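# Seat an unlatched LC fibre plug in a patch panel

## Task

Find the LC plug that is not latched: it sits in the fifth of six columns counting from the left, in the sixth of ten blocks counting from the top, and in the topmost of that block's four holes. Press it in until it clicks and latches. Bending any fibre sharply, releasing any other plug, or forcing anything else may count as failure. The robot must not tip over or be left leaning, or the task fails.

## Robot and tools

ROBOT. A LinearBot: a wheeled base that can drive forward, sideways and turn, with a column about 1.7 m high. A carriage rides up and down it (lift_m) and holds two identical six-joint arms, each with a two-finger gripper. Arm bases sit about 0.57 m + lift_m above the floor; carriage parts hang about 0.15 m below them. A hand reaches 0.78 m from its shoulder but only about 0.38 m below its arm base. The hand is about 0.16 m long and 0.1 m wide (0.14 m open); fingertips narrow to about 0.005 m thick and 0.02 m wide. Parked arm: joints 1 to 6 = 0, 0.05, 0.05, 1.45, 0, 0. Cameras: carriage_camera on the carriage, facing forward and tilted about 20 degrees down; left_wrist_camera and right_wrist_camera look out beyond the fingertips.

FRAMES. Base frame: origin on the floor below the base centre, x forward, y left, z up, metres. left_hand and right_hand (the point between the finger pads) and their quat_wxyz are reported in it; the hand z axis runs along the fingers, which open along hand y. Odometry frame = base frame at scene start; base_odometry counts wheel rotation only (slip counts as travel), heading in rad, left positive, -3.142 to 3.142. Hand readings can be off, usually higher than the true hand, worse at long reach.

move. All keys are optional; a call with no action just reports state and images. Motions in one call start together.
- base: an object with exactly one key, a relative offset from where the base last reported itself: translate_m (metres, forward +, -2 to 2), strafe_m (metres, left +, -2 to 2) or rotate_rad (radians, counter-clockwise/left +, -6.3 to 6.3).
- joints: one flat object covering both arms and the lift, keyed by joint name, each value an absolute target. lift_m 0 to 1 m. For each arm (prefix left_ or right_): joint1_rad -2.617 to 3.054 (turn about vertical, 0 forward, + left); joint2_rad 0 to 3.141 (shoulder: 0 upper arm back and level, 1.57 vertical, 3.14 forward and level); joint3_rad 0 to 3.141 (elbow, 0 folded, 3.14 straight); joint4_rad -1.57 to 1.57 (wrist pitch, + lifts fingertips); joint5_rad -1.57 to 1.57 (wrist yaw, + swings fingertips right); joint6_rad -2.094 to 2.094 (roll about the finger axis, + clockwise seen from forearm); gripper_m 0 to 0.093 m pad gap. Omitted joints may keep driving toward an earlier target.
- speeds: caps for this call only, by key: translate_m and strafe_m 0.02 to 0.5 m/s, rotate_rad 0.05 to 1.57 rad/s, lift_m 0.08 to 0.25 m/s (top of range is default).
- min_time_s: 0.1 to 8 s, lower bound on the duration of every arm and gripper motion in the call; using it keeps hand paths straighter.
- cameras: list of camera names or "all"; omitted/null means all, [] means none.
Unknown keys make a call invalid; out-of-range values are refused, and a refusal (or a stop during a call) cancels the later move, wait and finished_scene calls in the same reply. An action is capped at 15 s; a base drive times out after 14 s.

wait: seconds 0 to 10, plus optional cameras; commands nothing and returns state and images.
zoom_image: camera name and region [x0, y0, x1, y1] in pixels of that camera's latest full image (672x504, origin top-left), at most 504 by 504; only cameras present in the newest images.
read_manual: section "licences"; returns URDF licence text only.
finished_scene: scene = this scene's number; ends it irreversibly, so the plug must already be latched and stay so without the robot.

RESULTS. The "move" line reads done or the worst status. base_status and joint_status per motion: done (base: wheels turned as asked, even with slip), off_target (resting short, may still push), contact_stop or time_out (target dropped, holding in place), not_followed (arm targets withheld, e.g. by the self-collision check; reported as "joint command not followed"), limit_stop_at_motor_heat. joint_positions gives readings; motor_effort gives percent of max, peak of the last action in brackets; joint torques are in joint order, and joints 1 to 3 wrap at ±28 N m. on_its_own lists uncommanded behaviour ("held at" is a target). "pictures" names the cameras in image order. MOTOR HOT appears at 75 °C; at 100 °C an OVER-TEMPERATURE FAULT drops that arm for 30 to 60 s or more. Images may lag the state slightly.

CAUTIONS. The simulation keeps running while you think, holding the last command. Arms have no contact stop: a blocked arm keeps pushing, then snaps to target when freed, and can overheat. Stretched arms heat within minutes; park them to cool. Approach the plug slowly with min_time_s and push with the fingertips gently, watching efforts and wrist images; do not touch neighbouring plugs or bend fibres. Never let the arms hit or press on each other. The robot can tip, especially with a high carriage, extended arms or pushing; only images show a lean. If a drive stops on contact, back off about 0.2 m the way you came. Don't back the column into a table edge. Avoid drops, slams and hard pushes.

Each tool is called after "Request:" by a JSON object that holds its "method" and its "body".

## Session

Request:
{"method": "move", "body": {}}

Scene clock: 0.00 s.
Joint torques (N m): no reading
base_odometry: x=+0.000 y=+0.000 heading=+0.000
base_status: not commanded
joint_positions: lift_m=+0.300 left_joint1_rad=-0.001 left_joint2_rad=+0.067 left_joint3_rad=+0.066 left_joint4_rad=+1.456 left_joint5_rad=+0.045 left_joint6_rad=+0.016 left_gripper_m=+0.09396 right_joint1_rad=-0.008 right_joint2_rad=+0.030 right_joint3_rad=+0.064 right_joint4_rad=+1.414 right_joint5_rad=-0.049 right_joint6_rad=-0.023 right_gripper_m=+0.09396
joint_status: not commanded
motor_effort: lift_m=+43 drive_wheels=+1
left_hand: x=+0.2487 y=+0.2919 z=+1.3124 quat_wxyz=(+0.998, +0.023, +0.058, +0.006) (m; base frame)
right_hand: x=+0.2476 y=-0.2914 z=+1.3109 quat_wxyz=(+0.998, -0.025, +0.061, -0.014) (m; base frame)
pictures: carriage_camera, left_wrist_camera, right_wrist_camera

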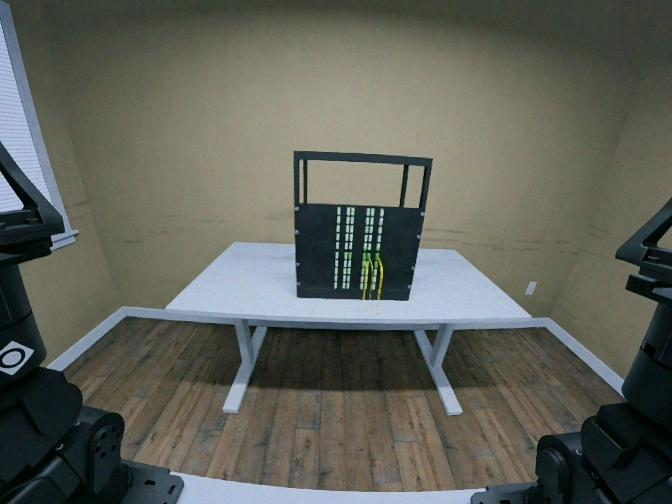

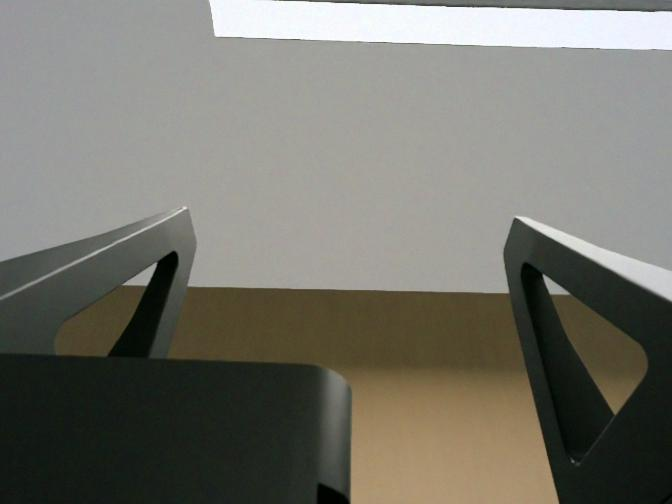

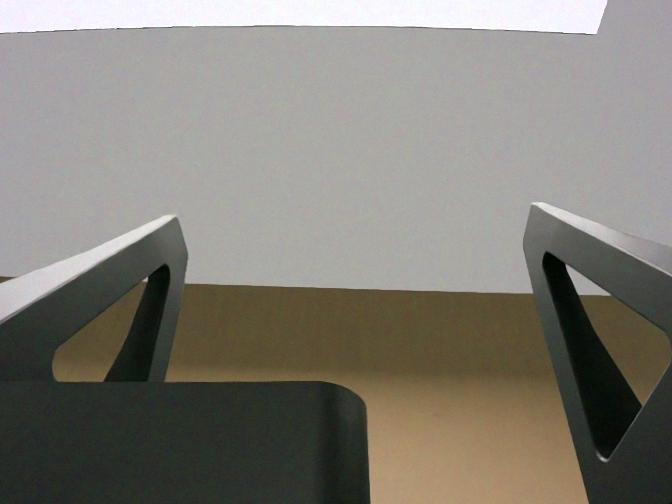

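Request:
{"method": "zoom_image", "body": {"camera": "carriage_camera", "region": [280, 140, 450, 320]}}

Scaled by 2.800 from the camera's 672x504 image, which has a finer 960x720 frame.

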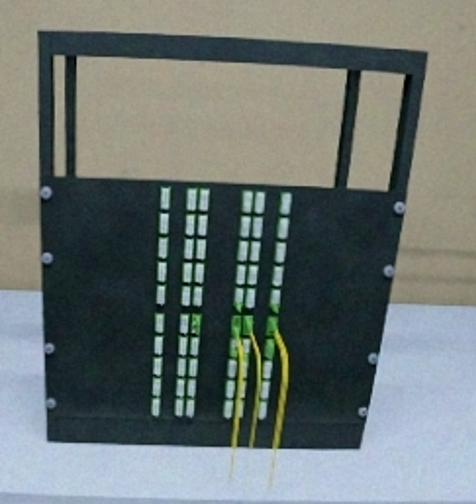

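Request:
{"method": "move", "body": {"base": {"translate_m": 0.2}, "joints": {"lift_m":0.4}}}

Request:
{"method": "zoom_image", "body": {"camera": "carriage_camera", "region": [310, 150, 460, 380]}}

Scene clock: 19.63 s.
Joint torques (N m): left_arm=[0.14 3.56 5.71 -0.09 0.02 -0.01] | right_arm=[0.21 3.41 5.46 -0.15 -0.02 -0.02]
move: done
base_odometry: x=+0.200 y=+0.000 heading=+0.000
base_status: done
joint_positions: lift_m=+0.400 left_joint1_rad=-0.001 left_joint2_rad=+0.067 left_joint3_rad=+0.066 left_joint4_rad=+1.454 left_joint5_rad=+0.045 left_joint6_rad=+0.016 left_gripper_m=+0.09396 right_joint1_rad=-0.008 right_joint2_rad=+0.030 right_joint3_rad=+0.064 right_joint4_rad=+1.412 right_joint5_rad=-0.049 right_joint6_rad=-0.023 right_gripper_m=+0.09396
joint_status: all done
motor_effort: lift_m=+42(53) drive_wheels=-2(13)
left_hand: x=+0.2491 y=+0.2919 z=+1.4124 quat_wxyz=(+0.998, +0.023, +0.059, +0.006) (m; base frame)
right_hand: x=+0.2482 y=-0.2914 z=+1.4109 quat_wxyz=(+0.998, -0.025, +0.062, -0.014) (m; base frame)
pictures: carriage_camera, left_wrist_camera, right_wrist_camera
camera_calibration:
carriage_camera: T_world_to_cam=[[0.0155447, -0.998987, 0.0422386, -0.0599427], [-0.366274, -0.0449966, -0.929418, 1.33945], [0.930377, -0.00102343, -0.366603, 0.401328], [0, 0, 0, 1]] pos_world=[0.118152, 0.000799433, 1.39457]
left_wrist_camera: T_world_to_cam=[[0.00953766, -0.999926, -0.0075281, 0.307591], [0.702008, 0.0120569, -0.712067, 0.823558], [0.712105, 0.00150666, 0.702071, -1.04406], [0, 0, 0, 1]] pos_world=[0.162402, 0.299211, 1.32175]
right_wrist_camera: T_world_to_cam=[[0.0104591, -0.997852, 0.0646748, -0.377656], [0.6937, -0.0393425, -0.719189, 0.833589], [0.720188, 0.0523869, 0.691798, -1.01326], [0, 0, 0, 1]] pos_world=[0.155427, -0.290968, 1.3249]

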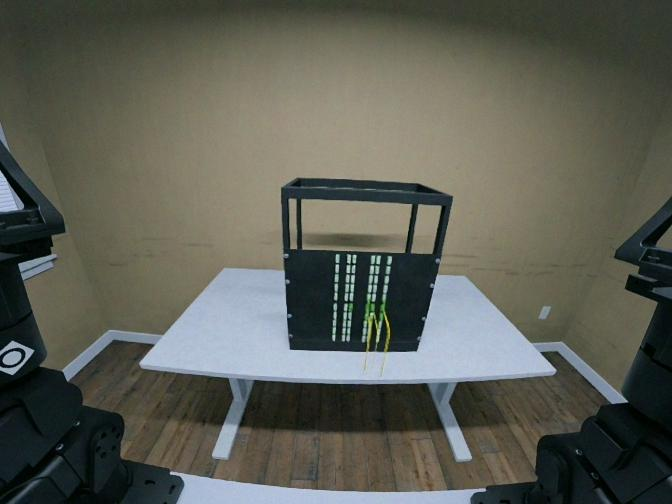

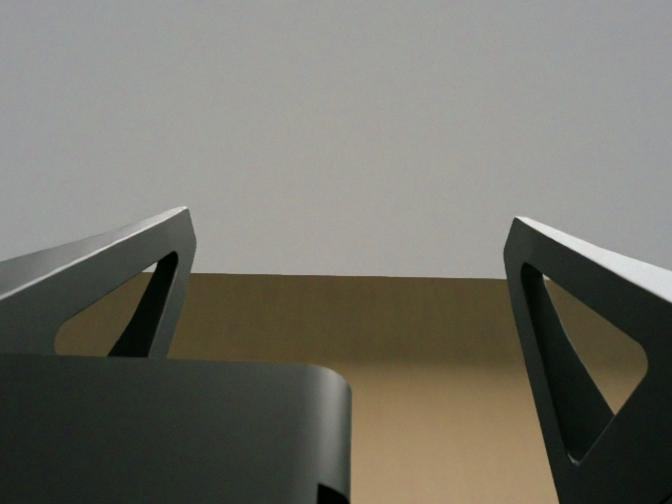

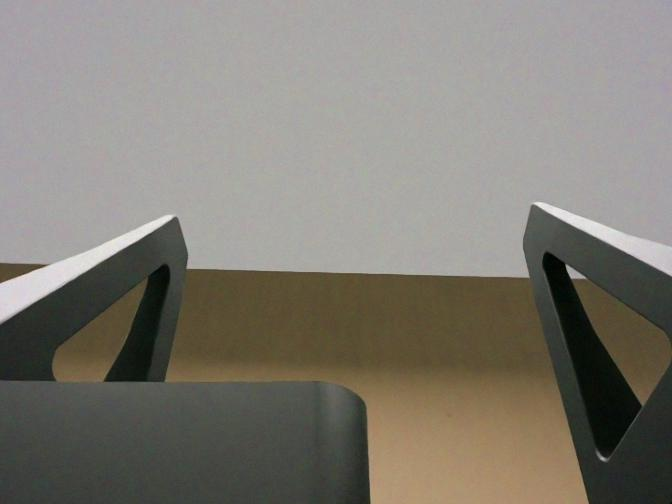

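Scaled by 2.191 from the camera's 672x504 image, which has a finer 960x720 frame.

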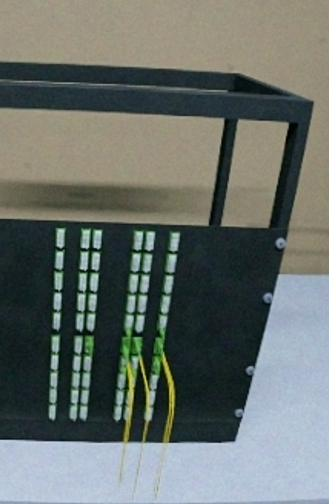

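Request:
{"method": "move", "body": {"base": {"strafe_m": 0.157}, "joints": {"lift_m":0.15}, "cameras": []}}

Request:
{"method": "move", "body": {"joints": {"right_joint1_rad":0,"right_joint2_rad":1.529,"right_joint3_rad":0.55,"right_joint4_rad":0.979,"right_joint5_rad":0,"right_joint6_rad":0,"right_gripper_m":0.03}, "min_time_s": 4}}

Scene clock: 65.47 s.
Joint torques (N m): left_arm=[0.14 3.56 5.71 -0.1 0.03 -0.01] | right_arm=[0.01 3.51 5.45 -0.15 0.02 -0.04]
move: done
base_odometry: x=+0.200 y=+0.157 heading=+0.000
base_status: done
joint_positions: lift_m=+0.150 left_joint1_rad=-0.001 left_joint2_rad=+0.067 left_joint3_rad=+0.066 left_joint4_rad=+1.454 left_joint5_rad=+0.045 left_joint6_rad=+0.016 left_gripper_m=+0.09396 right_joint1_rad=-0.008 right_joint2_rad=+0.030 right_joint3_rad=+0.064 right_joint4_rad=+1.412 right_joint5_rad=-0.049 right_joint6_rad=-0.023 right_gripper_m=+0.09396
joint_status: all done
motor_effort: lift_m=+42(45) drive_wheels=+0(9)
left_hand: x=+0.2491 y=+0.2919 z=+1.1624 quat_wxyz=(+0.998, +0.023, +0.059, +0.006) (m; base frame)
right_hand: x=+0.2482 y=-0.2914 z=+1.1609 quat_wxyz=(+0.998, -0.025, +0.062, -0.014) (m; base frame)
pictures: none
No camera images: "cameras" was empty.

Scene clock: 69.77 s.
Joint torques (N m): left_arm=[0.14 3.55 5.7 -0.09 0.02 -0.01] | right_arm=[0.76 -3.9 8.75 1.95 0.14 0.03]
move: done
base_odometry: x=+0.200 y=+0.157 heading=+0.000
base_status: not commanded
joint_positions: lift_m=+0.150 left_joint1_rad=-0.001 left_joint2_rad=+0.067 left_joint3_rad=+0.066 left_joint4_rad=+1.454 left_joint5_rad=+0.045 left_joint6_rad=+0.016 left_gripper_m=+0.09396 right_joint1_rad=-0.007 right_joint2_rad=+1.517 right_joint3_rad=+0.516 right_joint4_rad=+0.975 right_joint5_rad=-0.014 right_joint6_rad=-0.007 right_gripper_m=+0.03009
joint_status: all done
motor_effort: lift_m=+42(42) drive_wheels=-1(3)
left_hand: x=+0.2491 y=+0.2919 z=+1.1624 quat_wxyz=(+0.998, +0.023, +0.059, +0.006) (m; base frame)
right_hand: x=+0.6528 y=-0.3002 z=+0.9241 quat_wxyz=(+0.698, -0.005, +0.716, +0.000) (m; base frame)
pictures: carriage_camera, left_wrist_camera, right_wrist_camera
camera_calibration:
carriage_camera: T_world_to_cam=[[0.0155447, -0.998987, 0.0422386, -0.0493831], [-0.366274, -0.0449966, -0.929418, 1.1071], [0.930377, -0.00102343, -0.366603, 0.309677], [0, 0, 0, 1]] pos_world=[0.118152, 0.000799433, 1.14457]
left_wrist_camera: T_world_to_cam=[[0.00953766, -0.999926, -0.0075281, 0.305709], [0.702008, 0.0120569, -0.712067, 0.645612], [0.712105, 0.00150666, 0.702071, -0.868612], [0, 0, 0, 1]] pos_world=[0.162402, 0.299211, 1.07185]
right_wrist_camera: T_world_to_cam=[[0.0239675, -0.999359, -0.0266108, -0.283968], [-0.64822, 0.00472923, -0.761438, 1.13077], [0.761075, 0.0354994, -0.647691, 0.238651], [0, 0, 0, 1]] pos_world=[0.558162, -0.297605, 1.00803]

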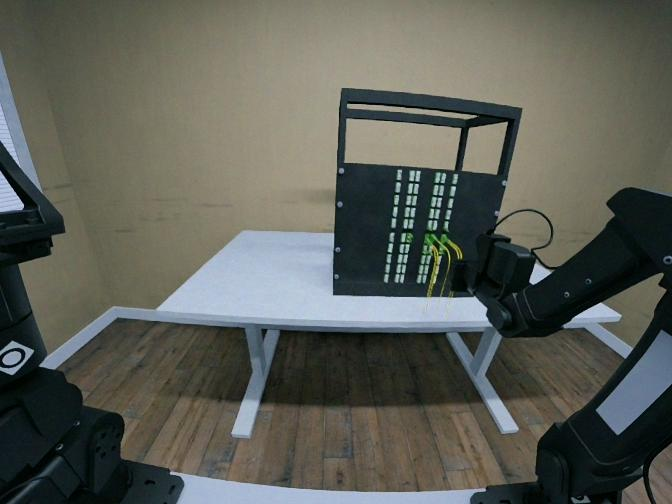

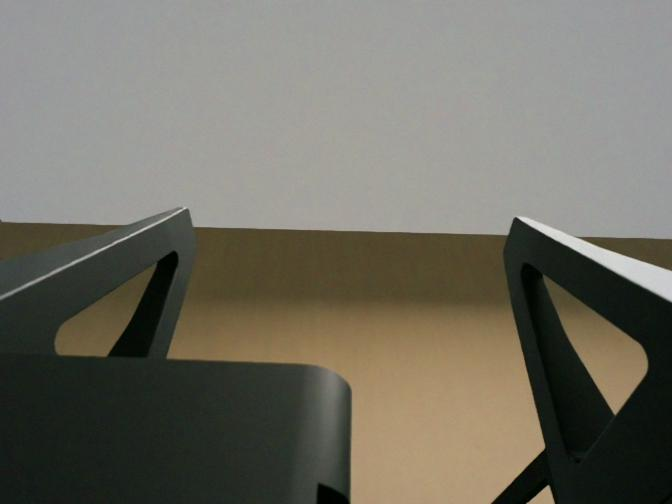

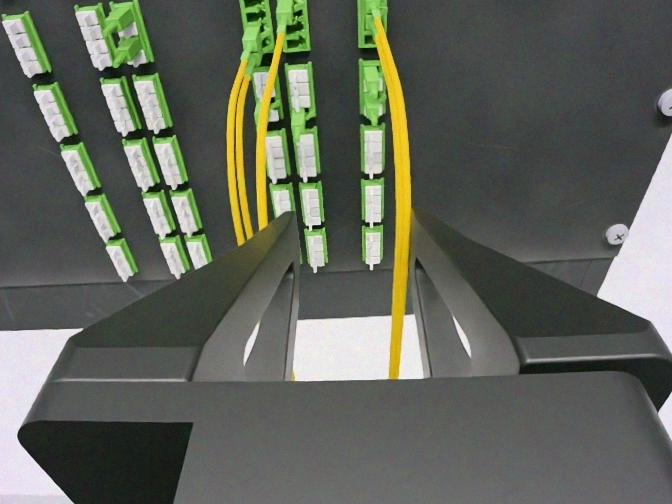

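Request:
{"method": "move", "body": {"joints": {"lift_m":0.21}, "cameras": ["right_wrist_camera"]}}

Request:
{"method": "zoom_image", "body": {"camera": "right_wrist_camera", "region": [200, 0, 440, 200]}}

Scene clock: 74.43 s.
Joint torques (N m): left_arm=[0.14 3.63 5.72 -0.07 0.03 -0.01] | right_arm=[0.75 -4.48 7.62 1.92 0.12 0.04]
move: done
base_odometry: x=+0.200 y=+0.157 heading=+0.000
base_status: not commanded
joint_positions: lift_m=+0.210 left_joint1_rad=-0.001 left_joint2_rad=+0.067 left_joint3_rad=+0.066 left_joint4_rad=+1.454 left_joint5_rad=+0.045 left_joint6_rad=+0.016 left_gripper_m=+0.09396 right_joint1_rad=-0.007 right_joint2_rad=+1.522 right_joint3_rad=+0.528 right_joint4_rad=+0.971 right_joint5_rad=-0.014 right_joint6_rad=-0.007 right_gripper_m=+0.03009
joint_status: all done
motor_effort: lift_m=+42(53) drive_wheels=+0(2)
left_hand: x=+0.2491 y=+0.2919 z=+1.2224 quat_wxyz=(+0.998, +0.023, +0.059, +0.006) (m; base frame)
right_hand: x=+0.6554 y=-0.3002 z=+0.9860 quat_wxyz=(+0.699, -0.005, +0.715, +0.000) (m; base frame)
pictures: right_wrist_camera
camera_calibration:
right_wrist_camera: T_world_to_cam=[[0.0235951, -0.999351, -0.0272329, -0.28161], [-0.646504, 0.00552498, -0.76289, 1.18013], [0.762545, 0.0356067, -0.645954, 0.27415], [0, 0, 0, 1]] pos_world=[0.560552, -0.297709, 1.06973]

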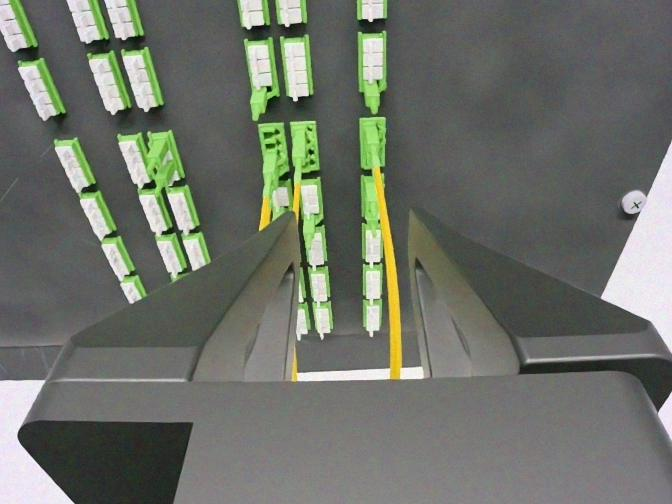

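Scaled by 2.100 from the camera's 672x504 image, which has a finer 960x720 frame.

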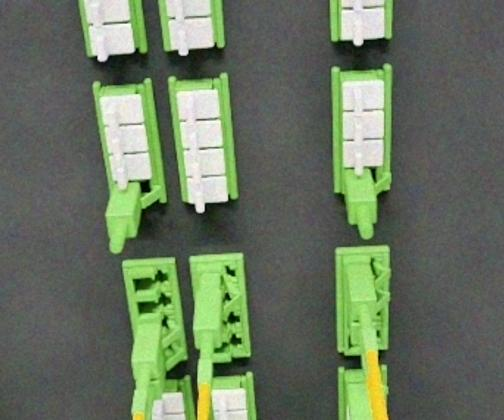

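Request:
{"method": "move", "body": {"base": {"translate_m": 0.04}, "joints": {"right_gripper_m":0.07}, "speeds": {"translate_m":0.1}, "cameras": ["right_wrist_camera"]}}

Request:
{"method": "zoom_image", "body": {"camera": "right_wrist_camera", "region": [220, 100, 420, 250]}}

Scene clock: 93.80 s.
Joint torques (N m): left_arm=[0.12 3.49 5.7 -0.11 0.02 -0.01] | right_arm=[0.8 -4.52 7.58 1.98 0.14 0.05]
move: done
base_odometry: x=+0.240 y=+0.157 heading=+0.001
base_status: done
joint_positions: lift_m=+0.210 left_joint1_rad=-0.001 left_joint2_rad=+0.067 left_joint3_rad=+0.066 left_joint4_rad=+1.454 left_joint5_rad=+0.045 left_joint6_rad=+0.016 left_gripper_m=+0.09396 right_joint1_rad=-0.007 right_joint2_rad=+1.522 right_joint3_rad=+0.528 right_joint4_rad=+0.969 right_joint5_rad=-0.014 right_joint6_rad=-0.006 right_gripper_m=+0.06991
joint_status: all done
motor_effort: lift_m=+42(42) drive_wheels=-3(8)
left_hand: x=+0.2492 y=+0.2919 z=+1.2224 quat_wxyz=(+0.998, +0.023, +0.059, +0.006) (m; base frame)
right_hand: x=+0.6554 y=-0.3002 z=+0.9856 quat_wxyz=(+0.698, -0.005, +0.716, +0.001) (m; base frame)
pictures: right_wrist_camera
camera_calibration:
right_wrist_camera: T_world_to_cam=[[0.0235464, -0.999329, -0.0280479, -0.280819], [-0.647665, 0.00612364, -0.7619, 1.17974], [0.761561, 0.0361057, -0.647087, 0.27579], [0, 0, 0, 1]] pos_world=[0.560659, -0.297813, 1.06943]

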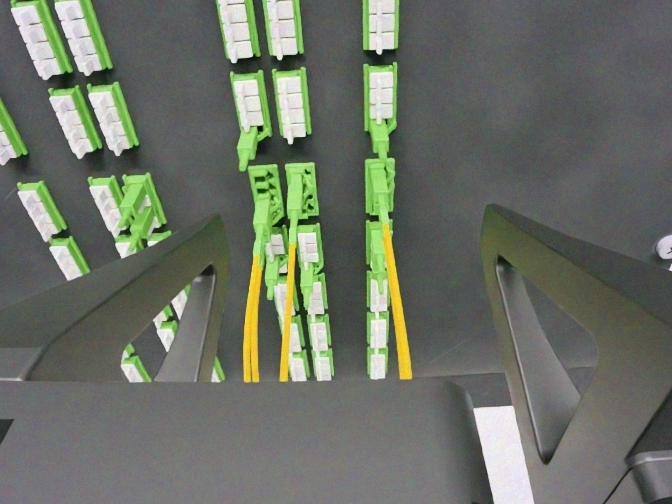

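Scaled by 2.520 from the camera's 672x504 image, which has a finer 960x720 frame.

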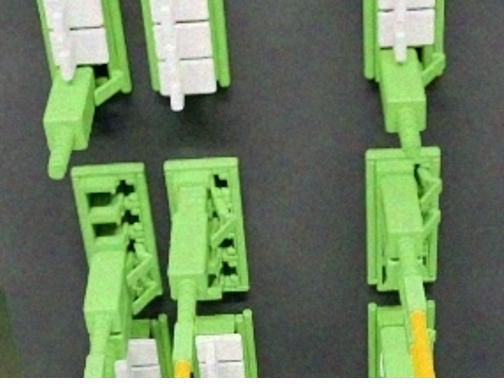

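Request:
{"method": "move", "body": {"base": {"strafe_m": 0.0205}, "joints": {"lift_m":0.26,"right_joint4_rad":0.779,"right_gripper_m":0.03}, "speeds": {"strafe_m":0.05}, "min_time_s": 2, "cameras": ["right_wrist_camera"]}}

Request:
{"method": "zoom_image", "body": {"camera": "right_wrist_camera", "region": [260, 60, 460, 260]}}

Scene clock: 169.27 s.
Joint torques (N m): left_arm=[0.14 3.55 5.71 -0.09 0.02 -0.01] | right_arm=[0.46 -4.67 7.43 1.94 0.1 0.02]
move: done
base_odometry: x=+0.240 y=+0.178 heading=+0.000
base_status: done
joint_positions: lift_m=+0.260 left_joint1_rad=-0.001 left_joint2_rad=+0.067 left_joint3_rad=+0.066 left_joint4_rad=+1.454 left_joint5_rad=+0.045 left_joint6_rad=+0.016 left_gripper_m=+0.09396 right_joint1_rad=-0.004 right_joint2_rad=+1.523 right_joint3_rad=+0.529 right_joint4_rad=+0.776 right_joint5_rad=-0.012 right_joint6_rad=-0.006 right_gripper_m=+0.03009
joint_status: all done
motor_effort: lift_m=+43(54) drive_wheels=-1(9)
left_hand: x=+0.2492 y=+0.2919 z=+1.2724 quat_wxyz=(+0.998, +0.023, +0.059, +0.006) (m; base frame)
right_hand: x=+0.6499 y=-0.2992 z=+0.9885 quat_wxyz=(+0.626, -0.005, +0.780, +0.002) (m; base frame)
pictures: right_wrist_camera
camera_calibration:
right_wrist_camera: T_world_to_cam=[[0.0191725, -0.999269, -0.0330646, -0.271678], [-0.782049, 0.00561586, -0.623192, 1.12849], [0.622922, 0.0378063, -0.78137, 0.505156], [0, 0, 0, 1]] pos_world=[0.573069, -0.296915, 1.089]

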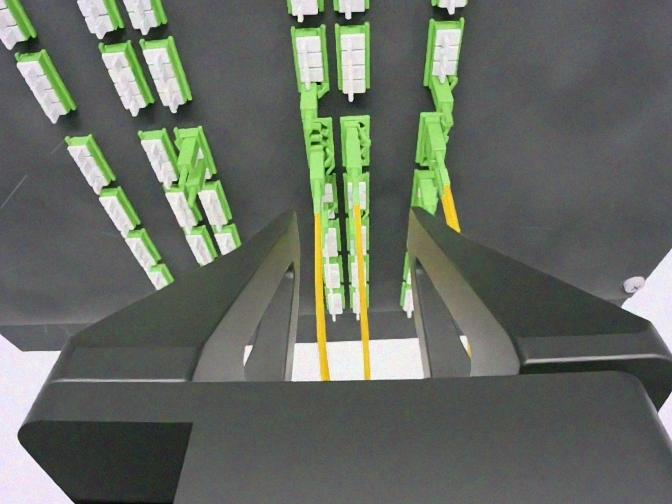

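Scaled by 2.520 from the camera's 672x504 image, which has a finer 960x720 frame.

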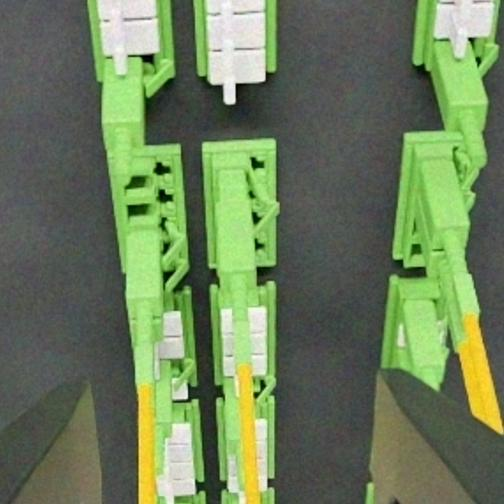

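Request:
{"method": "move", "body": {"base": {"translate_m": 0.02}, "joints": {"lift_m":0.235,"right_gripper_m":0.018}, "speeds": {"translate_m":0.04}, "min_time_s": 1, "cameras": ["right_wrist_camera"]}}

Request:
{"method": "zoom_image", "body": {"camera": "right_wrist_camera", "region": [260, 90, 460, 290]}}

Scene clock: 179.47 s.
Joint torques (N m): left_arm=[0.14 3.59 5.71 -0.11 0.02 -0.01] | right_arm=[0.44 -4.72 7.51 2.05 0.13 0.03]
move: done
base_odometry: x=+0.260 y=+0.178 heading=+0.001
base_status: done
joint_positions: lift_m=+0.235 left_joint1_rad=-0.001 left_joint2_rad=+0.067 left_joint3_rad=+0.066 left_joint4_rad=+1.454 left_joint5_rad=+0.045 left_joint6_rad=+0.016 left_gripper_m=+0.09396 right_joint1_rad=-0.004 right_joint2_rad=+1.525 right_joint3_rad=+0.529 right_joint4_rad=+0.763 right_joint5_rad=-0.012 right_joint6_rad=-0.006 right_gripper_m=+0.01809
joint_status: all done
motor_effort: lift_m=+42(44) drive_wheels=-2(6)
left_hand: x=+0.2491 y=+0.2919 z=+1.2474 quat_wxyz=(+0.998, +0.023, +0.059, +0.006) (m; base frame)
right_hand: x=+0.6493 y=-0.2992 z=+0.9598 quat_wxyz=(+0.620, -0.005, +0.785, +0.002) (m; base frame)
pictures: right_wrist_camera
camera_calibration:
right_wrist_camera: T_world_to_cam=[[0.0186892, -0.999269, -0.0333396, -0.272039], [-0.790977, 0.00561922, -0.61182, 1.10501], [0.61156, 0.0378052, -0.790294, 0.499026], [0, 0, 0, 1]] pos_world=[0.573936, -0.296915, 1.06137]

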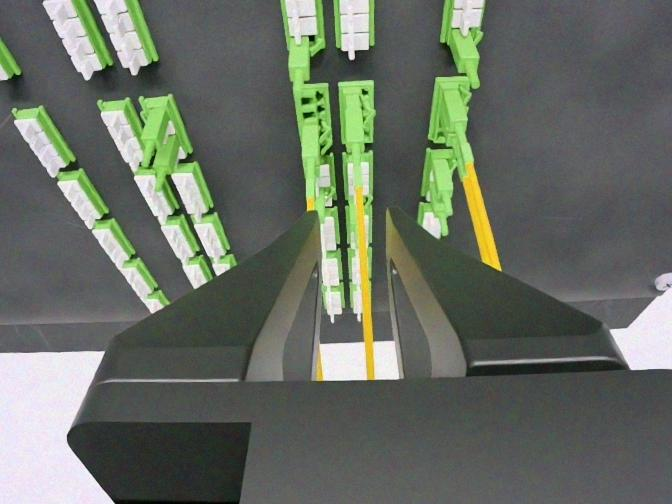

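Scaled by 2.520 from the camera's 672x504 image, which has a finer 960x720 frame.

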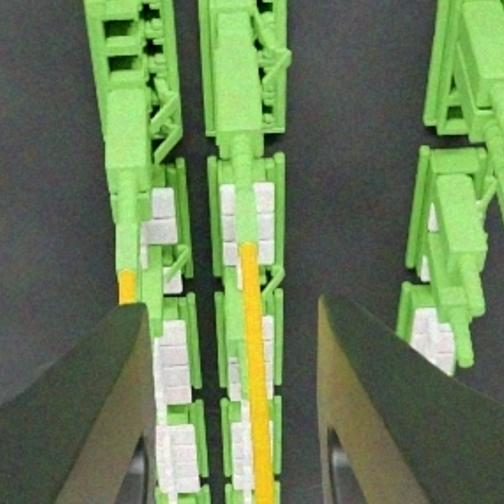

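Request:
{"method": "move", "body": {"base": {"translate_m": 0.027}, "joints": {"lift_m":0.232,"right_gripper_m":0.013}, "speeds": {"translate_m":0.03}, "min_time_s": 1, "cameras": ["right_wrist_camera","carriage_camera"]}}

Request:
{"method": "zoom_image", "body": {"camera": "right_wrist_camera", "region": [260, 110, 460, 310]}}

Request:
{"method": "zoom_image", "body": {"camera": "carriage_camera", "region": [400, 200, 540, 320]}}

Scene clock: 194.47 s.
Joint torques (N m): left_arm=[0.12 3.55 5.7 -0.11 0.03 -0.01] | right_arm=[0.35 -4.78 7.56 2.03 0.09 0.04]
move: done
base_odometry: x=+0.287 y=+0.178 heading=+0.001
base_status: done
joint_positions: lift_m=+0.232 left_joint1_rad=-0.001 left_joint2_rad=+0.067 left_joint3_rad=+0.066 left_joint4_rad=+1.455 left_joint5_rad=+0.045 left_joint6_rad=+0.016 left_gripper_m=+0.09396 right_joint1_rad=-0.004 right_joint2_rad=+1.525 right_joint3_rad=+0.529 right_joint4_rad=+0.763 right_joint5_rad=-0.012 right_joint6_rad=-0.006 right_gripper_m=+0.01310
joint_status: all done
motor_effort: lift_m=+41(42) drive_wheels=+2(9)
left_hand: x=+0.2489 y=+0.2919 z=+1.2445 quat_wxyz=(+0.998, +0.023, +0.058, +0.006) (m; base frame)
right_hand: x=+0.6493 y=-0.2992 z=+0.9569 quat_wxyz=(+0.620, -0.005, +0.785, +0.002) (m; base frame)
pictures: carriage_camera, right_wrist_camera
camera_calibration:
carriage_camera: T_world_to_cam=[[0.0155447, -0.998987, 0.0422386, -0.0528508], [-0.366274, -0.0449966, -0.929418, 1.1834], [0.930377, -0.00102343, -0.366603, 0.339775], [0, 0, 0, 1]] pos_world=[0.118152, 0.000799433, 1.22667]
right_wrist_camera: T_world_to_cam=[[0.0186892, -0.999269, -0.0333396, -0.272135], [-0.790977, 0.00561922, -0.61182, 1.10323], [0.61156, 0.0378052, -0.790294, 0.496734], [0, 0, 0, 1]] pos_world=[0.573936, -0.296915, 1.05847]

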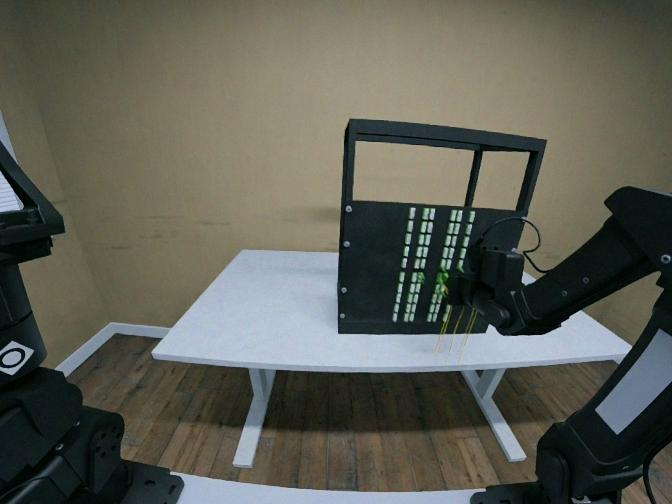

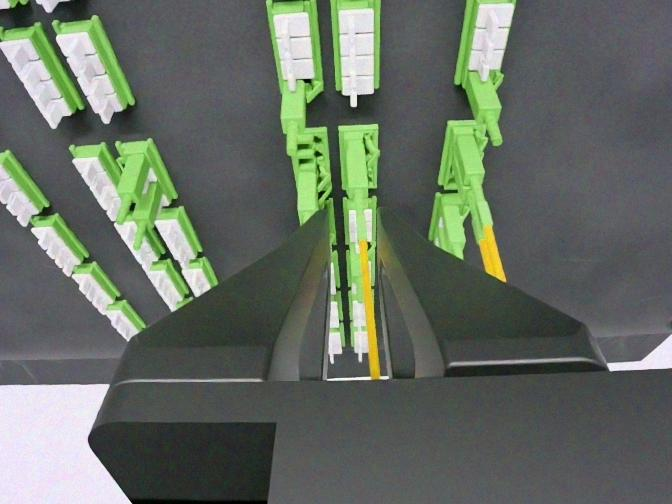

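Scaled by 2.520 from the camera's 672x504 image, which has a finer 960x720 frame.

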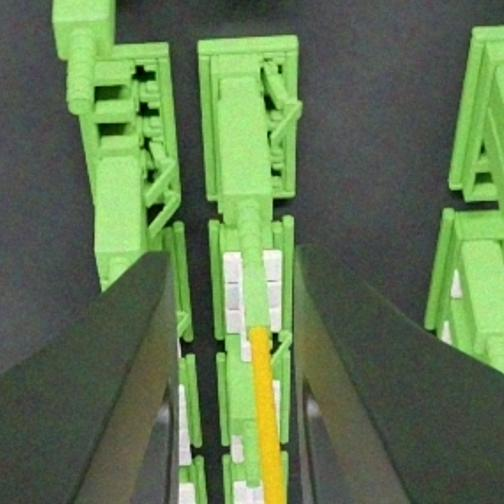

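Scaled by 3.600 from the camera's 672x504 image, which has a finer 960x720 frame.

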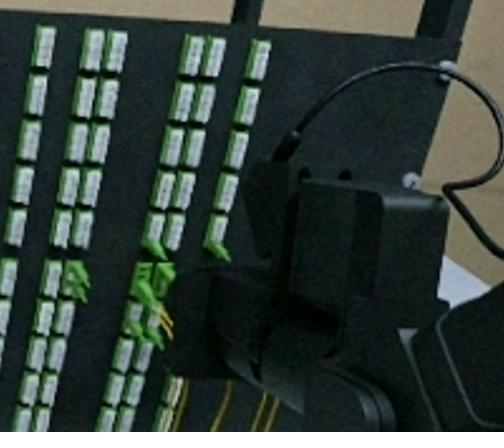

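Request:
{"method": "move", "body": {"base": {"translate_m": 0.01}, "joints": {"right_gripper_m":0.010,"lift_m":0.230}, "speeds": {"translate_m":0.02}, "min_time_s": 1, "cameras": ["right_wrist_camera"]}}

Request:
{"method": "zoom_image", "body": {"camera": "right_wrist_camera", "region": [280, 130, 430, 280]}}

Scene clock: 210.70 s.
Joint torques (N m): left_arm=[0.13 3.56 5.68 -0.11 0.03 -0.01] | right_arm=[0.32 -4.89 7.64 2.01 0.1 0.02]
move: done
base_odometry: x=+0.297 y=+0.178 heading=+0.001
base_status: done
joint_positions: lift_m=+0.230 left_joint1_rad=-0.001 left_joint2_rad=+0.067 left_joint3_rad=+0.066 left_joint4_rad=+1.455 left_joint5_rad=+0.045 left_joint6_rad=+0.016 left_gripper_m=+0.09396 right_joint1_rad=-0.004 right_joint2_rad=+1.525 right_joint3_rad=+0.529 right_joint4_rad=+0.762 right_joint5_rad=-0.012 right_joint6_rad=-0.006 right_gripper_m=+0.01009
joint_status: all done
motor_effort: lift_m=+40(41) drive_wheels=-1(8)
left_hand: x=+0.2488 y=+0.2919 z=+1.2426 quat_wxyz=(+0.998, +0.023, +0.058, +0.006) (m; base frame)
right_hand: x=+0.6492 y=-0.2992 z=+0.9548 quat_wxyz=(+0.620, -0.005, +0.785, +0.002) (m; base frame)
pictures: right_wrist_camera
camera_calibration:
right_wrist_camera: T_world_to_cam=[[0.0186774, -0.999269, -0.0333475, -0.272187], [-0.791198, 0.00561976, -0.611535, 1.10184], [0.611275, 0.0378064, -0.790514, 0.495548], [0, 0, 0, 1]] pos_world=[0.573937, -0.296915, 1.05647]

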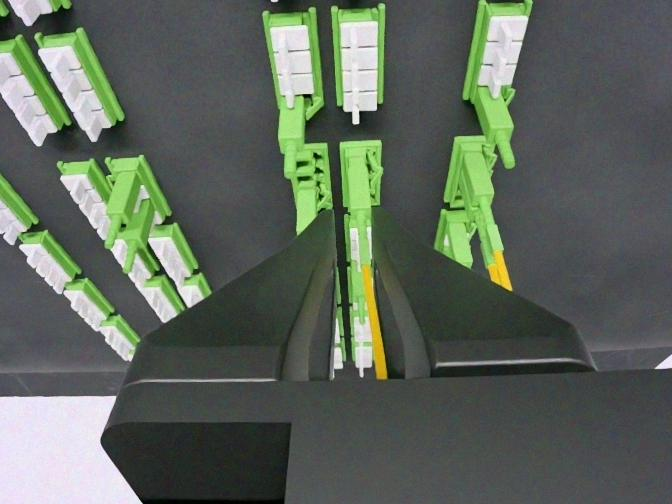

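Scaled by 3.360 from the camera's 672x504 image, which has a finer 960x720 frame.

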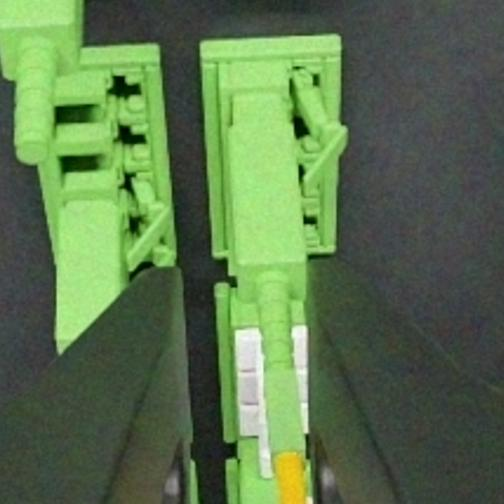

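Request:
{"method": "move", "body": {"base": {"strafe_m": -0.002}, "joints": {"right_gripper_m":0.009}, "speeds": {"strafe_m":0.02}, "cameras": []}}

Request:
{"method": "move", "body": {"joints": {"lift_m":0.222}, "speeds": {"lift_m":0.08}, "cameras": ["right_wrist_camera"]}}

Request:
{"method": "zoom_image", "body": {"camera": "right_wrist_camera", "region": [280, 130, 430, 280]}}

Scene clock: 221.50 s.
Joint torques (N m): left_arm=[0.12 3.63 5.71 -0.11 0.03 -0.01] | right_arm=[0.06 -4.72 7.65 2.03 0.12 0.07]
move: done
base_odometry: x=+0.297 y=+0.176 heading=+0.001
base_status: done
joint_positions: lift_m=+0.230 left_joint1_rad=-0.001 left_joint2_rad=+0.067 left_joint3_rad=+0.066 left_joint4_rad=+1.455 left_joint5_rad=+0.045 left_joint6_rad=+0.016 left_gripper_m=+0.09396 right_joint1_rad=-0.001 right_joint2_rad=+1.525 right_joint3_rad=+0.529 right_joint4_rad=+0.762 right_joint5_rad=-0.011 right_joint6_rad=-0.005 right_gripper_m=+0.00909
joint_status: all done
motor_effort: lift_m=+40(40) drive_wheels=-1(4)
left_hand: x=+0.2488 y=+0.2919 z=+1.2426 quat_wxyz=(+0.998, +0.023, +0.058, +0.006) (m; base frame)
right_hand: x=+0.6492 y=-0.2982 z=+0.9548 quat_wxyz=(+0.620, -0.005, +0.785, +0.002) (m; base frame)
pictures: none
No camera images: "cameras" was empty.

Scene clock: 222.00 s.
Joint torques (N m): left_arm=[0.12 3.58 5.68 -0.11 0.03 -0.01] | right_arm=[0.21 -4.72 7.54 2.06 0.13 0.02]
move: done
base_odometry: x=+0.297 y=+0.176 heading=+0.001
base_status: not commanded
joint_positions: lift_m=+0.222 left_joint1_rad=-0.001 left_joint2_rad=+0.067 left_joint3_rad=+0.066 left_joint4_rad=+1.455 left_joint5_rad=+0.045 left_joint6_rad=+0.016 left_gripper_m=+0.09396 right_joint1_rad=-0.001 right_joint2_rad=+1.525 right_joint3_rad=+0.529 right_joint4_rad=+0.760 right_joint5_rad=-0.011 right_joint6_rad=-0.005 right_gripper_m=+0.00909
joint_status: all done
motor_effort: lift_m=+42(44) drive_wheels=-1(3)
left_hand: x=+0.2488 y=+0.2919 z=+1.2345 quat_wxyz=(+0.998, +0.023, +0.058, +0.006) (m; base frame)
right_hand: x=+0.6491 y=-0.2983 z=+0.9462 quat_wxyz=(+0.619, -0.005, +0.785, +0.002) (m; base frame)
pictures: right_wrist_camera
camera_calibration:
right_wrist_camera: T_world_to_cam=[[0.0196609, -0.999247, -0.0334499, -0.272122], [-0.792662, 0.00481172, -0.609643, 1.09533], [0.609345, 0.0385006, -0.79197, 0.491568], [0, 0, 0, 1]] pos_world=[0.574045, -0.296113, 1.04797]

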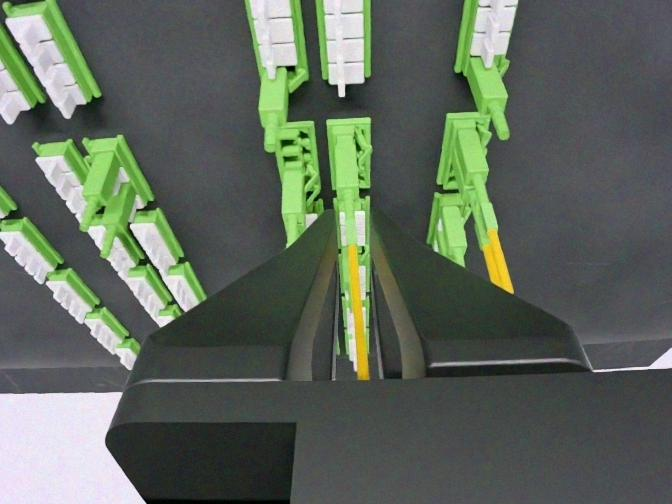

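Scaled by 3.360 from the camera's 672x504 image, which has a finer 960x720 frame.

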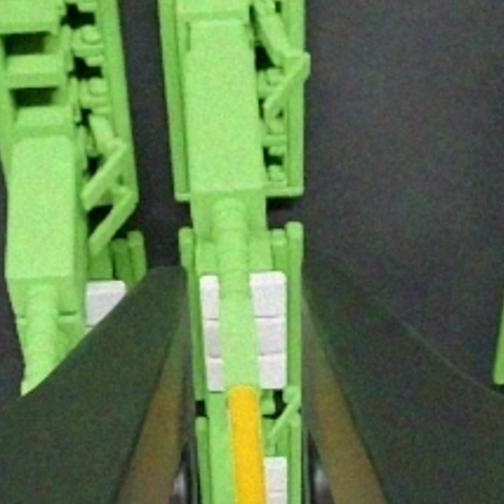

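Request:
{"method": "move", "body": {"base": {"strafe_m": 0.0013}, "speeds": {"strafe_m":0.02}, "cameras": []}}

Request:
{"method": "move", "body": {"base": {"translate_m": 0.008}, "joints": {"right_gripper_m":0.0065}, "speeds": {"translate_m":0.02}, "cameras": ["right_wrist_camera"]}}

Request:
{"method": "zoom_image", "body": {"camera": "right_wrist_camera", "region": [280, 130, 430, 280]}}

Scene clock: 232.37 s.
Joint torques (N m): left_arm=[0.12 3.51 5.67 -0.11 0.03 -0.01] | right_arm=[0.16 -4.82 7.49 2.06 0.04 0.03]
move: done
base_odometry: x=+0.297 y=+0.178 heading=+0.001
base_status: done
joint_positions: lift_m=+0.222 left_joint1_rad=-0.001 left_joint2_rad=+0.067 left_joint3_rad=+0.066 left_joint4_rad=+1.455 left_joint5_rad=+0.045 left_joint6_rad=+0.016 left_gripper_m=+0.09396 right_joint1_rad=+0.000 right_joint2_rad=+1.525 right_joint3_rad=+0.529 right_joint4_rad=+0.760 right_joint5_rad=-0.009 right_joint6_rad=-0.005 right_gripper_m=+0.00909
joint_status: not commanded
motor_effort: lift_m=+42(42) drive_wheels=+2(3)
left_hand: x=+0.2488 y=+0.2919 z=+1.2345 quat_wxyz=(+0.998, +0.023, +0.058, +0.006) (m; base frame)
right_hand: x=+0.6491 y=-0.2983 z=+0.9463 quat_wxyz=(+0.619, -0.005, +0.785, +0.002) (m; base frame)
pictures: none
No camera images: "cameras" was empty.

Scene clock: 233.27 s.
Joint torques (N m): left_arm=[0.1 3.55 5.72 -0.1 0.03 -0.01] | right_arm=[0.09 -4.71 7.45 2.05 0.05 0.05]
move: done
base_odometry: x=+0.305 y=+0.178 heading=+0.001
base_status: done
joint_positions: lift_m=+0.222 left_joint1_rad=-0.001 left_joint2_rad=+0.067 left_joint3_rad=+0.066 left_joint4_rad=+1.455 left_joint5_rad=+0.045 left_joint6_rad=+0.016 left_gripper_m=+0.09396 right_joint1_rad=+0.000 right_joint2_rad=+1.525 right_joint3_rad=+0.529 right_joint4_rad=+0.760 right_joint5_rad=-0.009 right_joint6_rad=-0.005 right_gripper_m=+0.00659
joint_status: all done
motor_effort: lift_m=+42(42) drive_wheels=+1(7)
left_hand: x=+0.2488 y=+0.2919 z=+1.2345 quat_wxyz=(+0.998, +0.023, +0.058, +0.006) (m; base frame)
right_hand: x=+0.6491 y=-0.2983 z=+0.9463 quat_wxyz=(+0.619, -0.005, +0.785, +0.002) (m; base frame)
pictures: right_wrist_camera
camera_calibration:
right_wrist_camera: T_world_to_cam=[[0.0182452, -0.999292, -0.0329094, -0.271789], [-0.79237, 0.00562227, -0.610015, 1.0958], [0.609768, 0.0372063, -0.791706, 0.490659], [0, 0, 0, 1]] pos_world=[0.574047, -0.296013, 1.04797]

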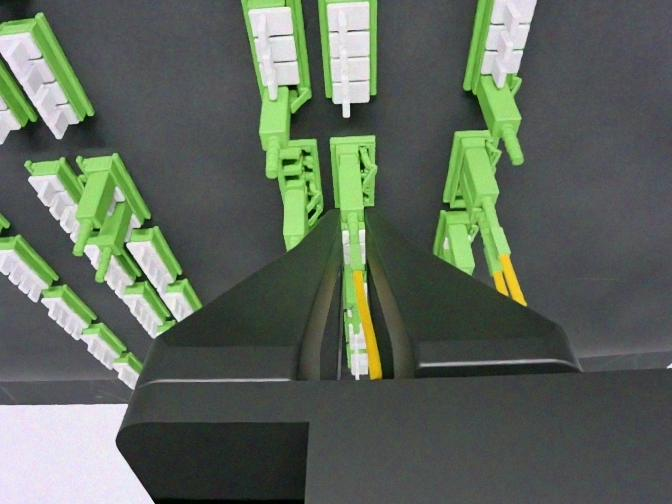

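Scaled by 3.360 from the camera's 672x504 image, which has a finer 960x720 frame.

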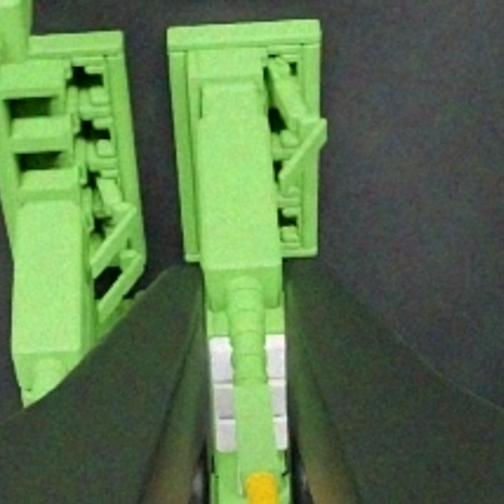

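Request:
{"method": "move", "body": {"base": {"translate_m": 0.006}, "joints": {"right_gripper_m":0.0042}, "speeds": {"translate_m":0.02}, "cameras": ["right_wrist_camera"]}}

Request:
{"method": "zoom_image", "body": {"camera": "right_wrist_camera", "region": [280, 130, 430, 280]}}

Scene clock: 240.27 s.
Joint torques (N m): left_arm=[0.12 3.55 5.71 -0.1 0.03 -0.01] | right_arm=[0.14 -4.74 7.53 2.13 0.09 0.06]
move: done
base_odometry: x=+0.311 y=+0.178 heading=+0.001
base_status: done
joint_positions: lift_m=+0.222 left_joint1_rad=-0.001 left_joint2_rad=+0.067 left_joint3_rad=+0.066 left_joint4_rad=+1.455 left_joint5_rad=+0.045 left_joint6_rad=+0.016 left_gripper_m=+0.09396 right_joint1_rad=+0.000 right_joint2_rad=+1.525 right_joint3_rad=+0.529 right_joint4_rad=+0.756 right_joint5_rad=-0.009 right_joint6_rad=-0.005 right_gripper_m=+0.00445
joint_status: all done
motor_effort: lift_m=+42(42) drive_wheels=+1(7)
left_hand: x=+0.2488 y=+0.2919 z=+1.2345 quat_wxyz=(+0.998, +0.023, +0.058, +0.006) (m; base frame)
right_hand: x=+0.6489 y=-0.2983 z=+0.9452 quat_wxyz=(+0.617, -0.005, +0.787, +0.002) (m; base frame)
pictures: right_wrist_camera
camera_calibration:
right_wrist_camera: T_world_to_cam=[[0.0180949, -0.999292, -0.0329918, -0.271642], [-0.795146, 0.00562186, -0.606392, 1.09326], [0.606148, 0.0372059, -0.794481, 0.49501], [0, 0, 0, 1]] pos_world=[0.574168, -0.296013, 1.04726]

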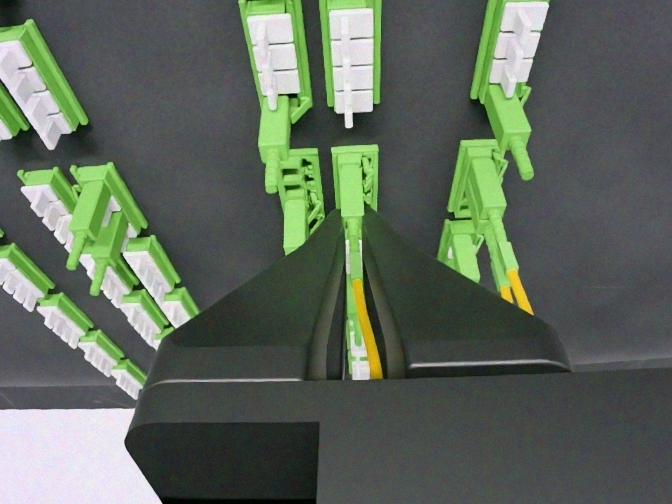

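Scaled by 3.360 from the camera's 672x504 image, which has a finer 960x720 frame.

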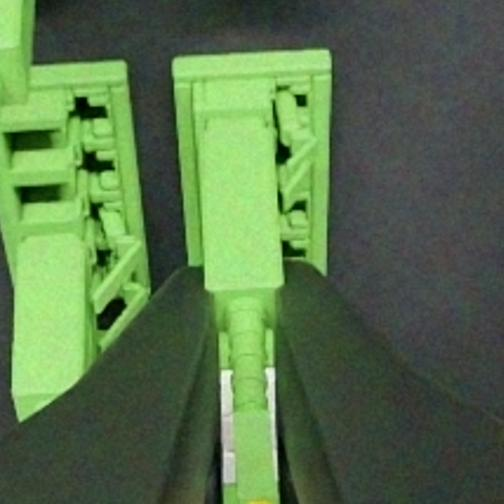

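Request:
{"method": "move", "body": {"base": {"translate_m": 0.005}, "speeds": {"translate_m":0.02}, "cameras": ["right_wrist_camera"]}}

Request:
{"method": "zoom_image", "body": {"camera": "right_wrist_camera", "region": [280, 130, 430, 280]}}

Scene clock: 246.53 s.
Joint torques (N m): left_arm=[0.13 3.45 5.74 -0.13 0.02 -0.01] | right_arm=[0.01 -4.94 7.6 2.15 0.08 0]
move: done
base_odometry: x=+0.316 y=+0.178 heading=+0.001
base_status: done
joint_positions: lift_m=+0.222 left_joint1_rad=-0.001 left_joint2_rad=+0.067 left_joint3_rad=+0.066 left_joint4_rad=+1.455 left_joint5_rad=+0.045 left_joint6_rad=+0.016 left_gripper_m=+0.09396 right_joint1_rad=+0.000 right_joint2_rad=+1.525 right_joint3_rad=+0.529 right_joint4_rad=+0.751 right_joint5_rad=-0.009 right_joint6_rad=-0.005 right_gripper_m=+0.00445
joint_status: not commanded
motor_effort: lift_m=+42(42) drive_wheels=+2(9)
left_hand: x=+0.2488 y=+0.2919 z=+1.2345 quat_wxyz=(+0.998, +0.023, +0.058, +0.006) (m; base frame)
right_hand: x=+0.6486 y=-0.2983 z=+0.9441 quat_wxyz=(+0.615, -0.005, +0.788, +0.002) (m; base frame)
pictures: right_wrist_camera
camera_calibration:
right_wrist_camera: T_world_to_cam=[[0.017942, -0.999292, -0.0330768, -0.271493], [-0.797953, 0.00562227, -0.602693, 1.09075], [0.602452, 0.0372072, -0.797287, 0.499374], [0, 0, 0, 1]] pos_world=[0.574389, -0.296013, 1.04655]

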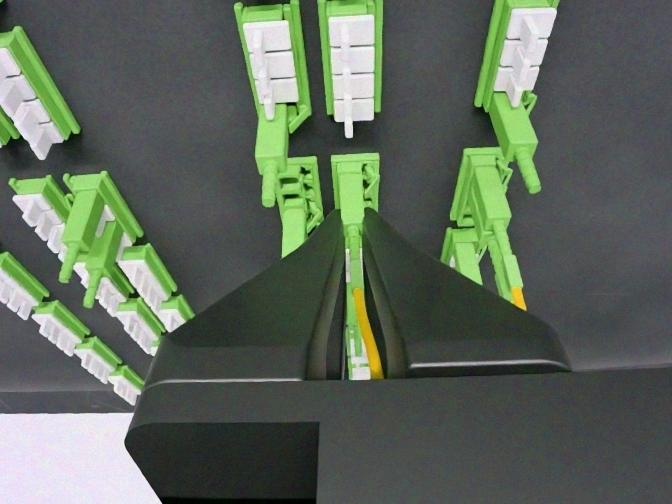

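Scaled by 3.360 from the camera's 672x504 image, which has a finer 960x720 frame.

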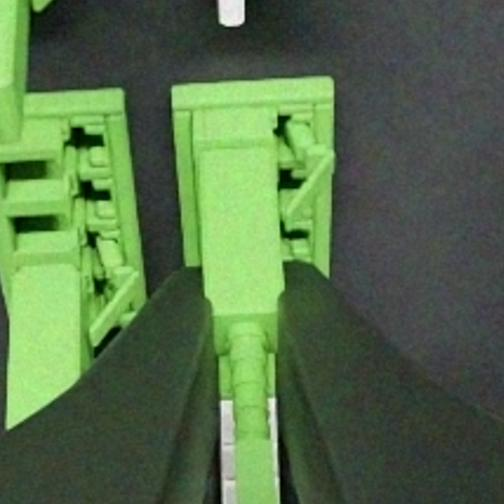

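Request:
{"method": "move", "body": {"base": {"translate_m": 0.004}, "joints": {"right_joint4_rad":0.789}, "speeds": {"translate_m":0.02}, "cameras": ["right_wrist_camera"]}}

Request:
{"method": "zoom_image", "body": {"camera": "right_wrist_camera", "region": [280, 130, 430, 280]}}

Scene clock: 259.00 s.
Joint torques (N m): left_arm=[0.12 3.59 5.72 -0.11 0.02 -0.01] | right_arm=[0.13 -4.67 7.53 2.28 0.1 0.02]
move: off_target
base_odometry: x=+0.320 y=+0.178 heading=+0.001
base_status: done
joint_positions: lift_m=+0.222 left_joint1_rad=-0.001 left_joint2_rad=+0.067 left_joint3_rad=+0.066 left_joint4_rad=+1.455 left_joint5_rad=+0.045 left_joint6_rad=+0.016 left_gripper_m=+0.09396 right_joint1_rad=+0.000 right_joint2_rad=+1.525 right_joint3_rad=+0.529 right_joint4_rad=+0.748 right_joint5_rad=-0.009 right_joint6_rad=-0.005 right_gripper_m=+0.00449
joint_status: right_joint4_rad off_target (ended at +0.748, target +0.789)
motor_effort: lift_m=+42(42) drive_wheels=+3(8)
left_hand: x=+0.2488 y=+0.2919 z=+1.2345 quat_wxyz=(+0.998, +0.023, +0.058, +0.006) (m; base frame)
right_hand: x=+0.6484 y=-0.2983 z=+0.9433 quat_wxyz=(+0.614, -0.005, +0.789, +0.002) (m; base frame)
pictures: right_wrist_camera
camera_calibration:
right_wrist_camera: T_world_to_cam=[[0.0178408, -0.999292, -0.0331283, -0.2714], [-0.799796, 0.00562008, -0.600246, 1.08903], [0.600007, 0.0372048, -0.799129, 0.502233], [0, 0, 0, 1]] pos_world=[0.574503, -0.296013, 1.04605]

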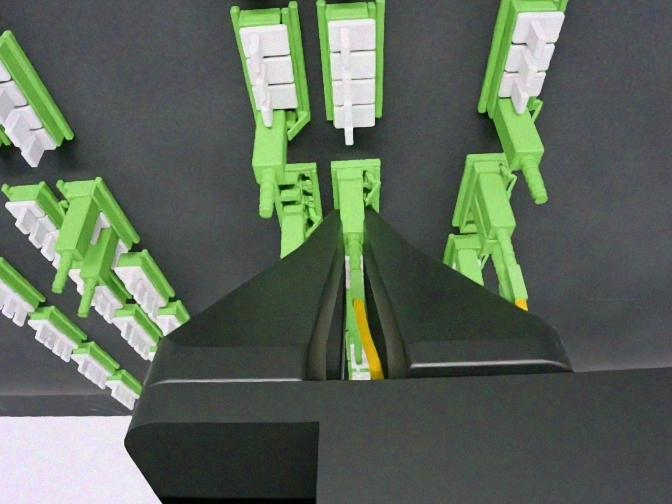

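Scaled by 3.360 from the camera's 672x504 image, which has a finer 960x720 frame.

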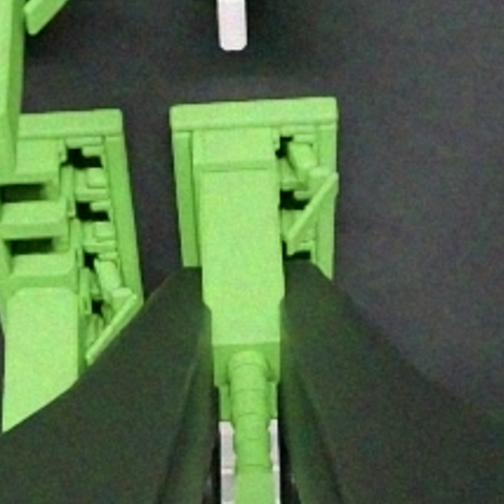

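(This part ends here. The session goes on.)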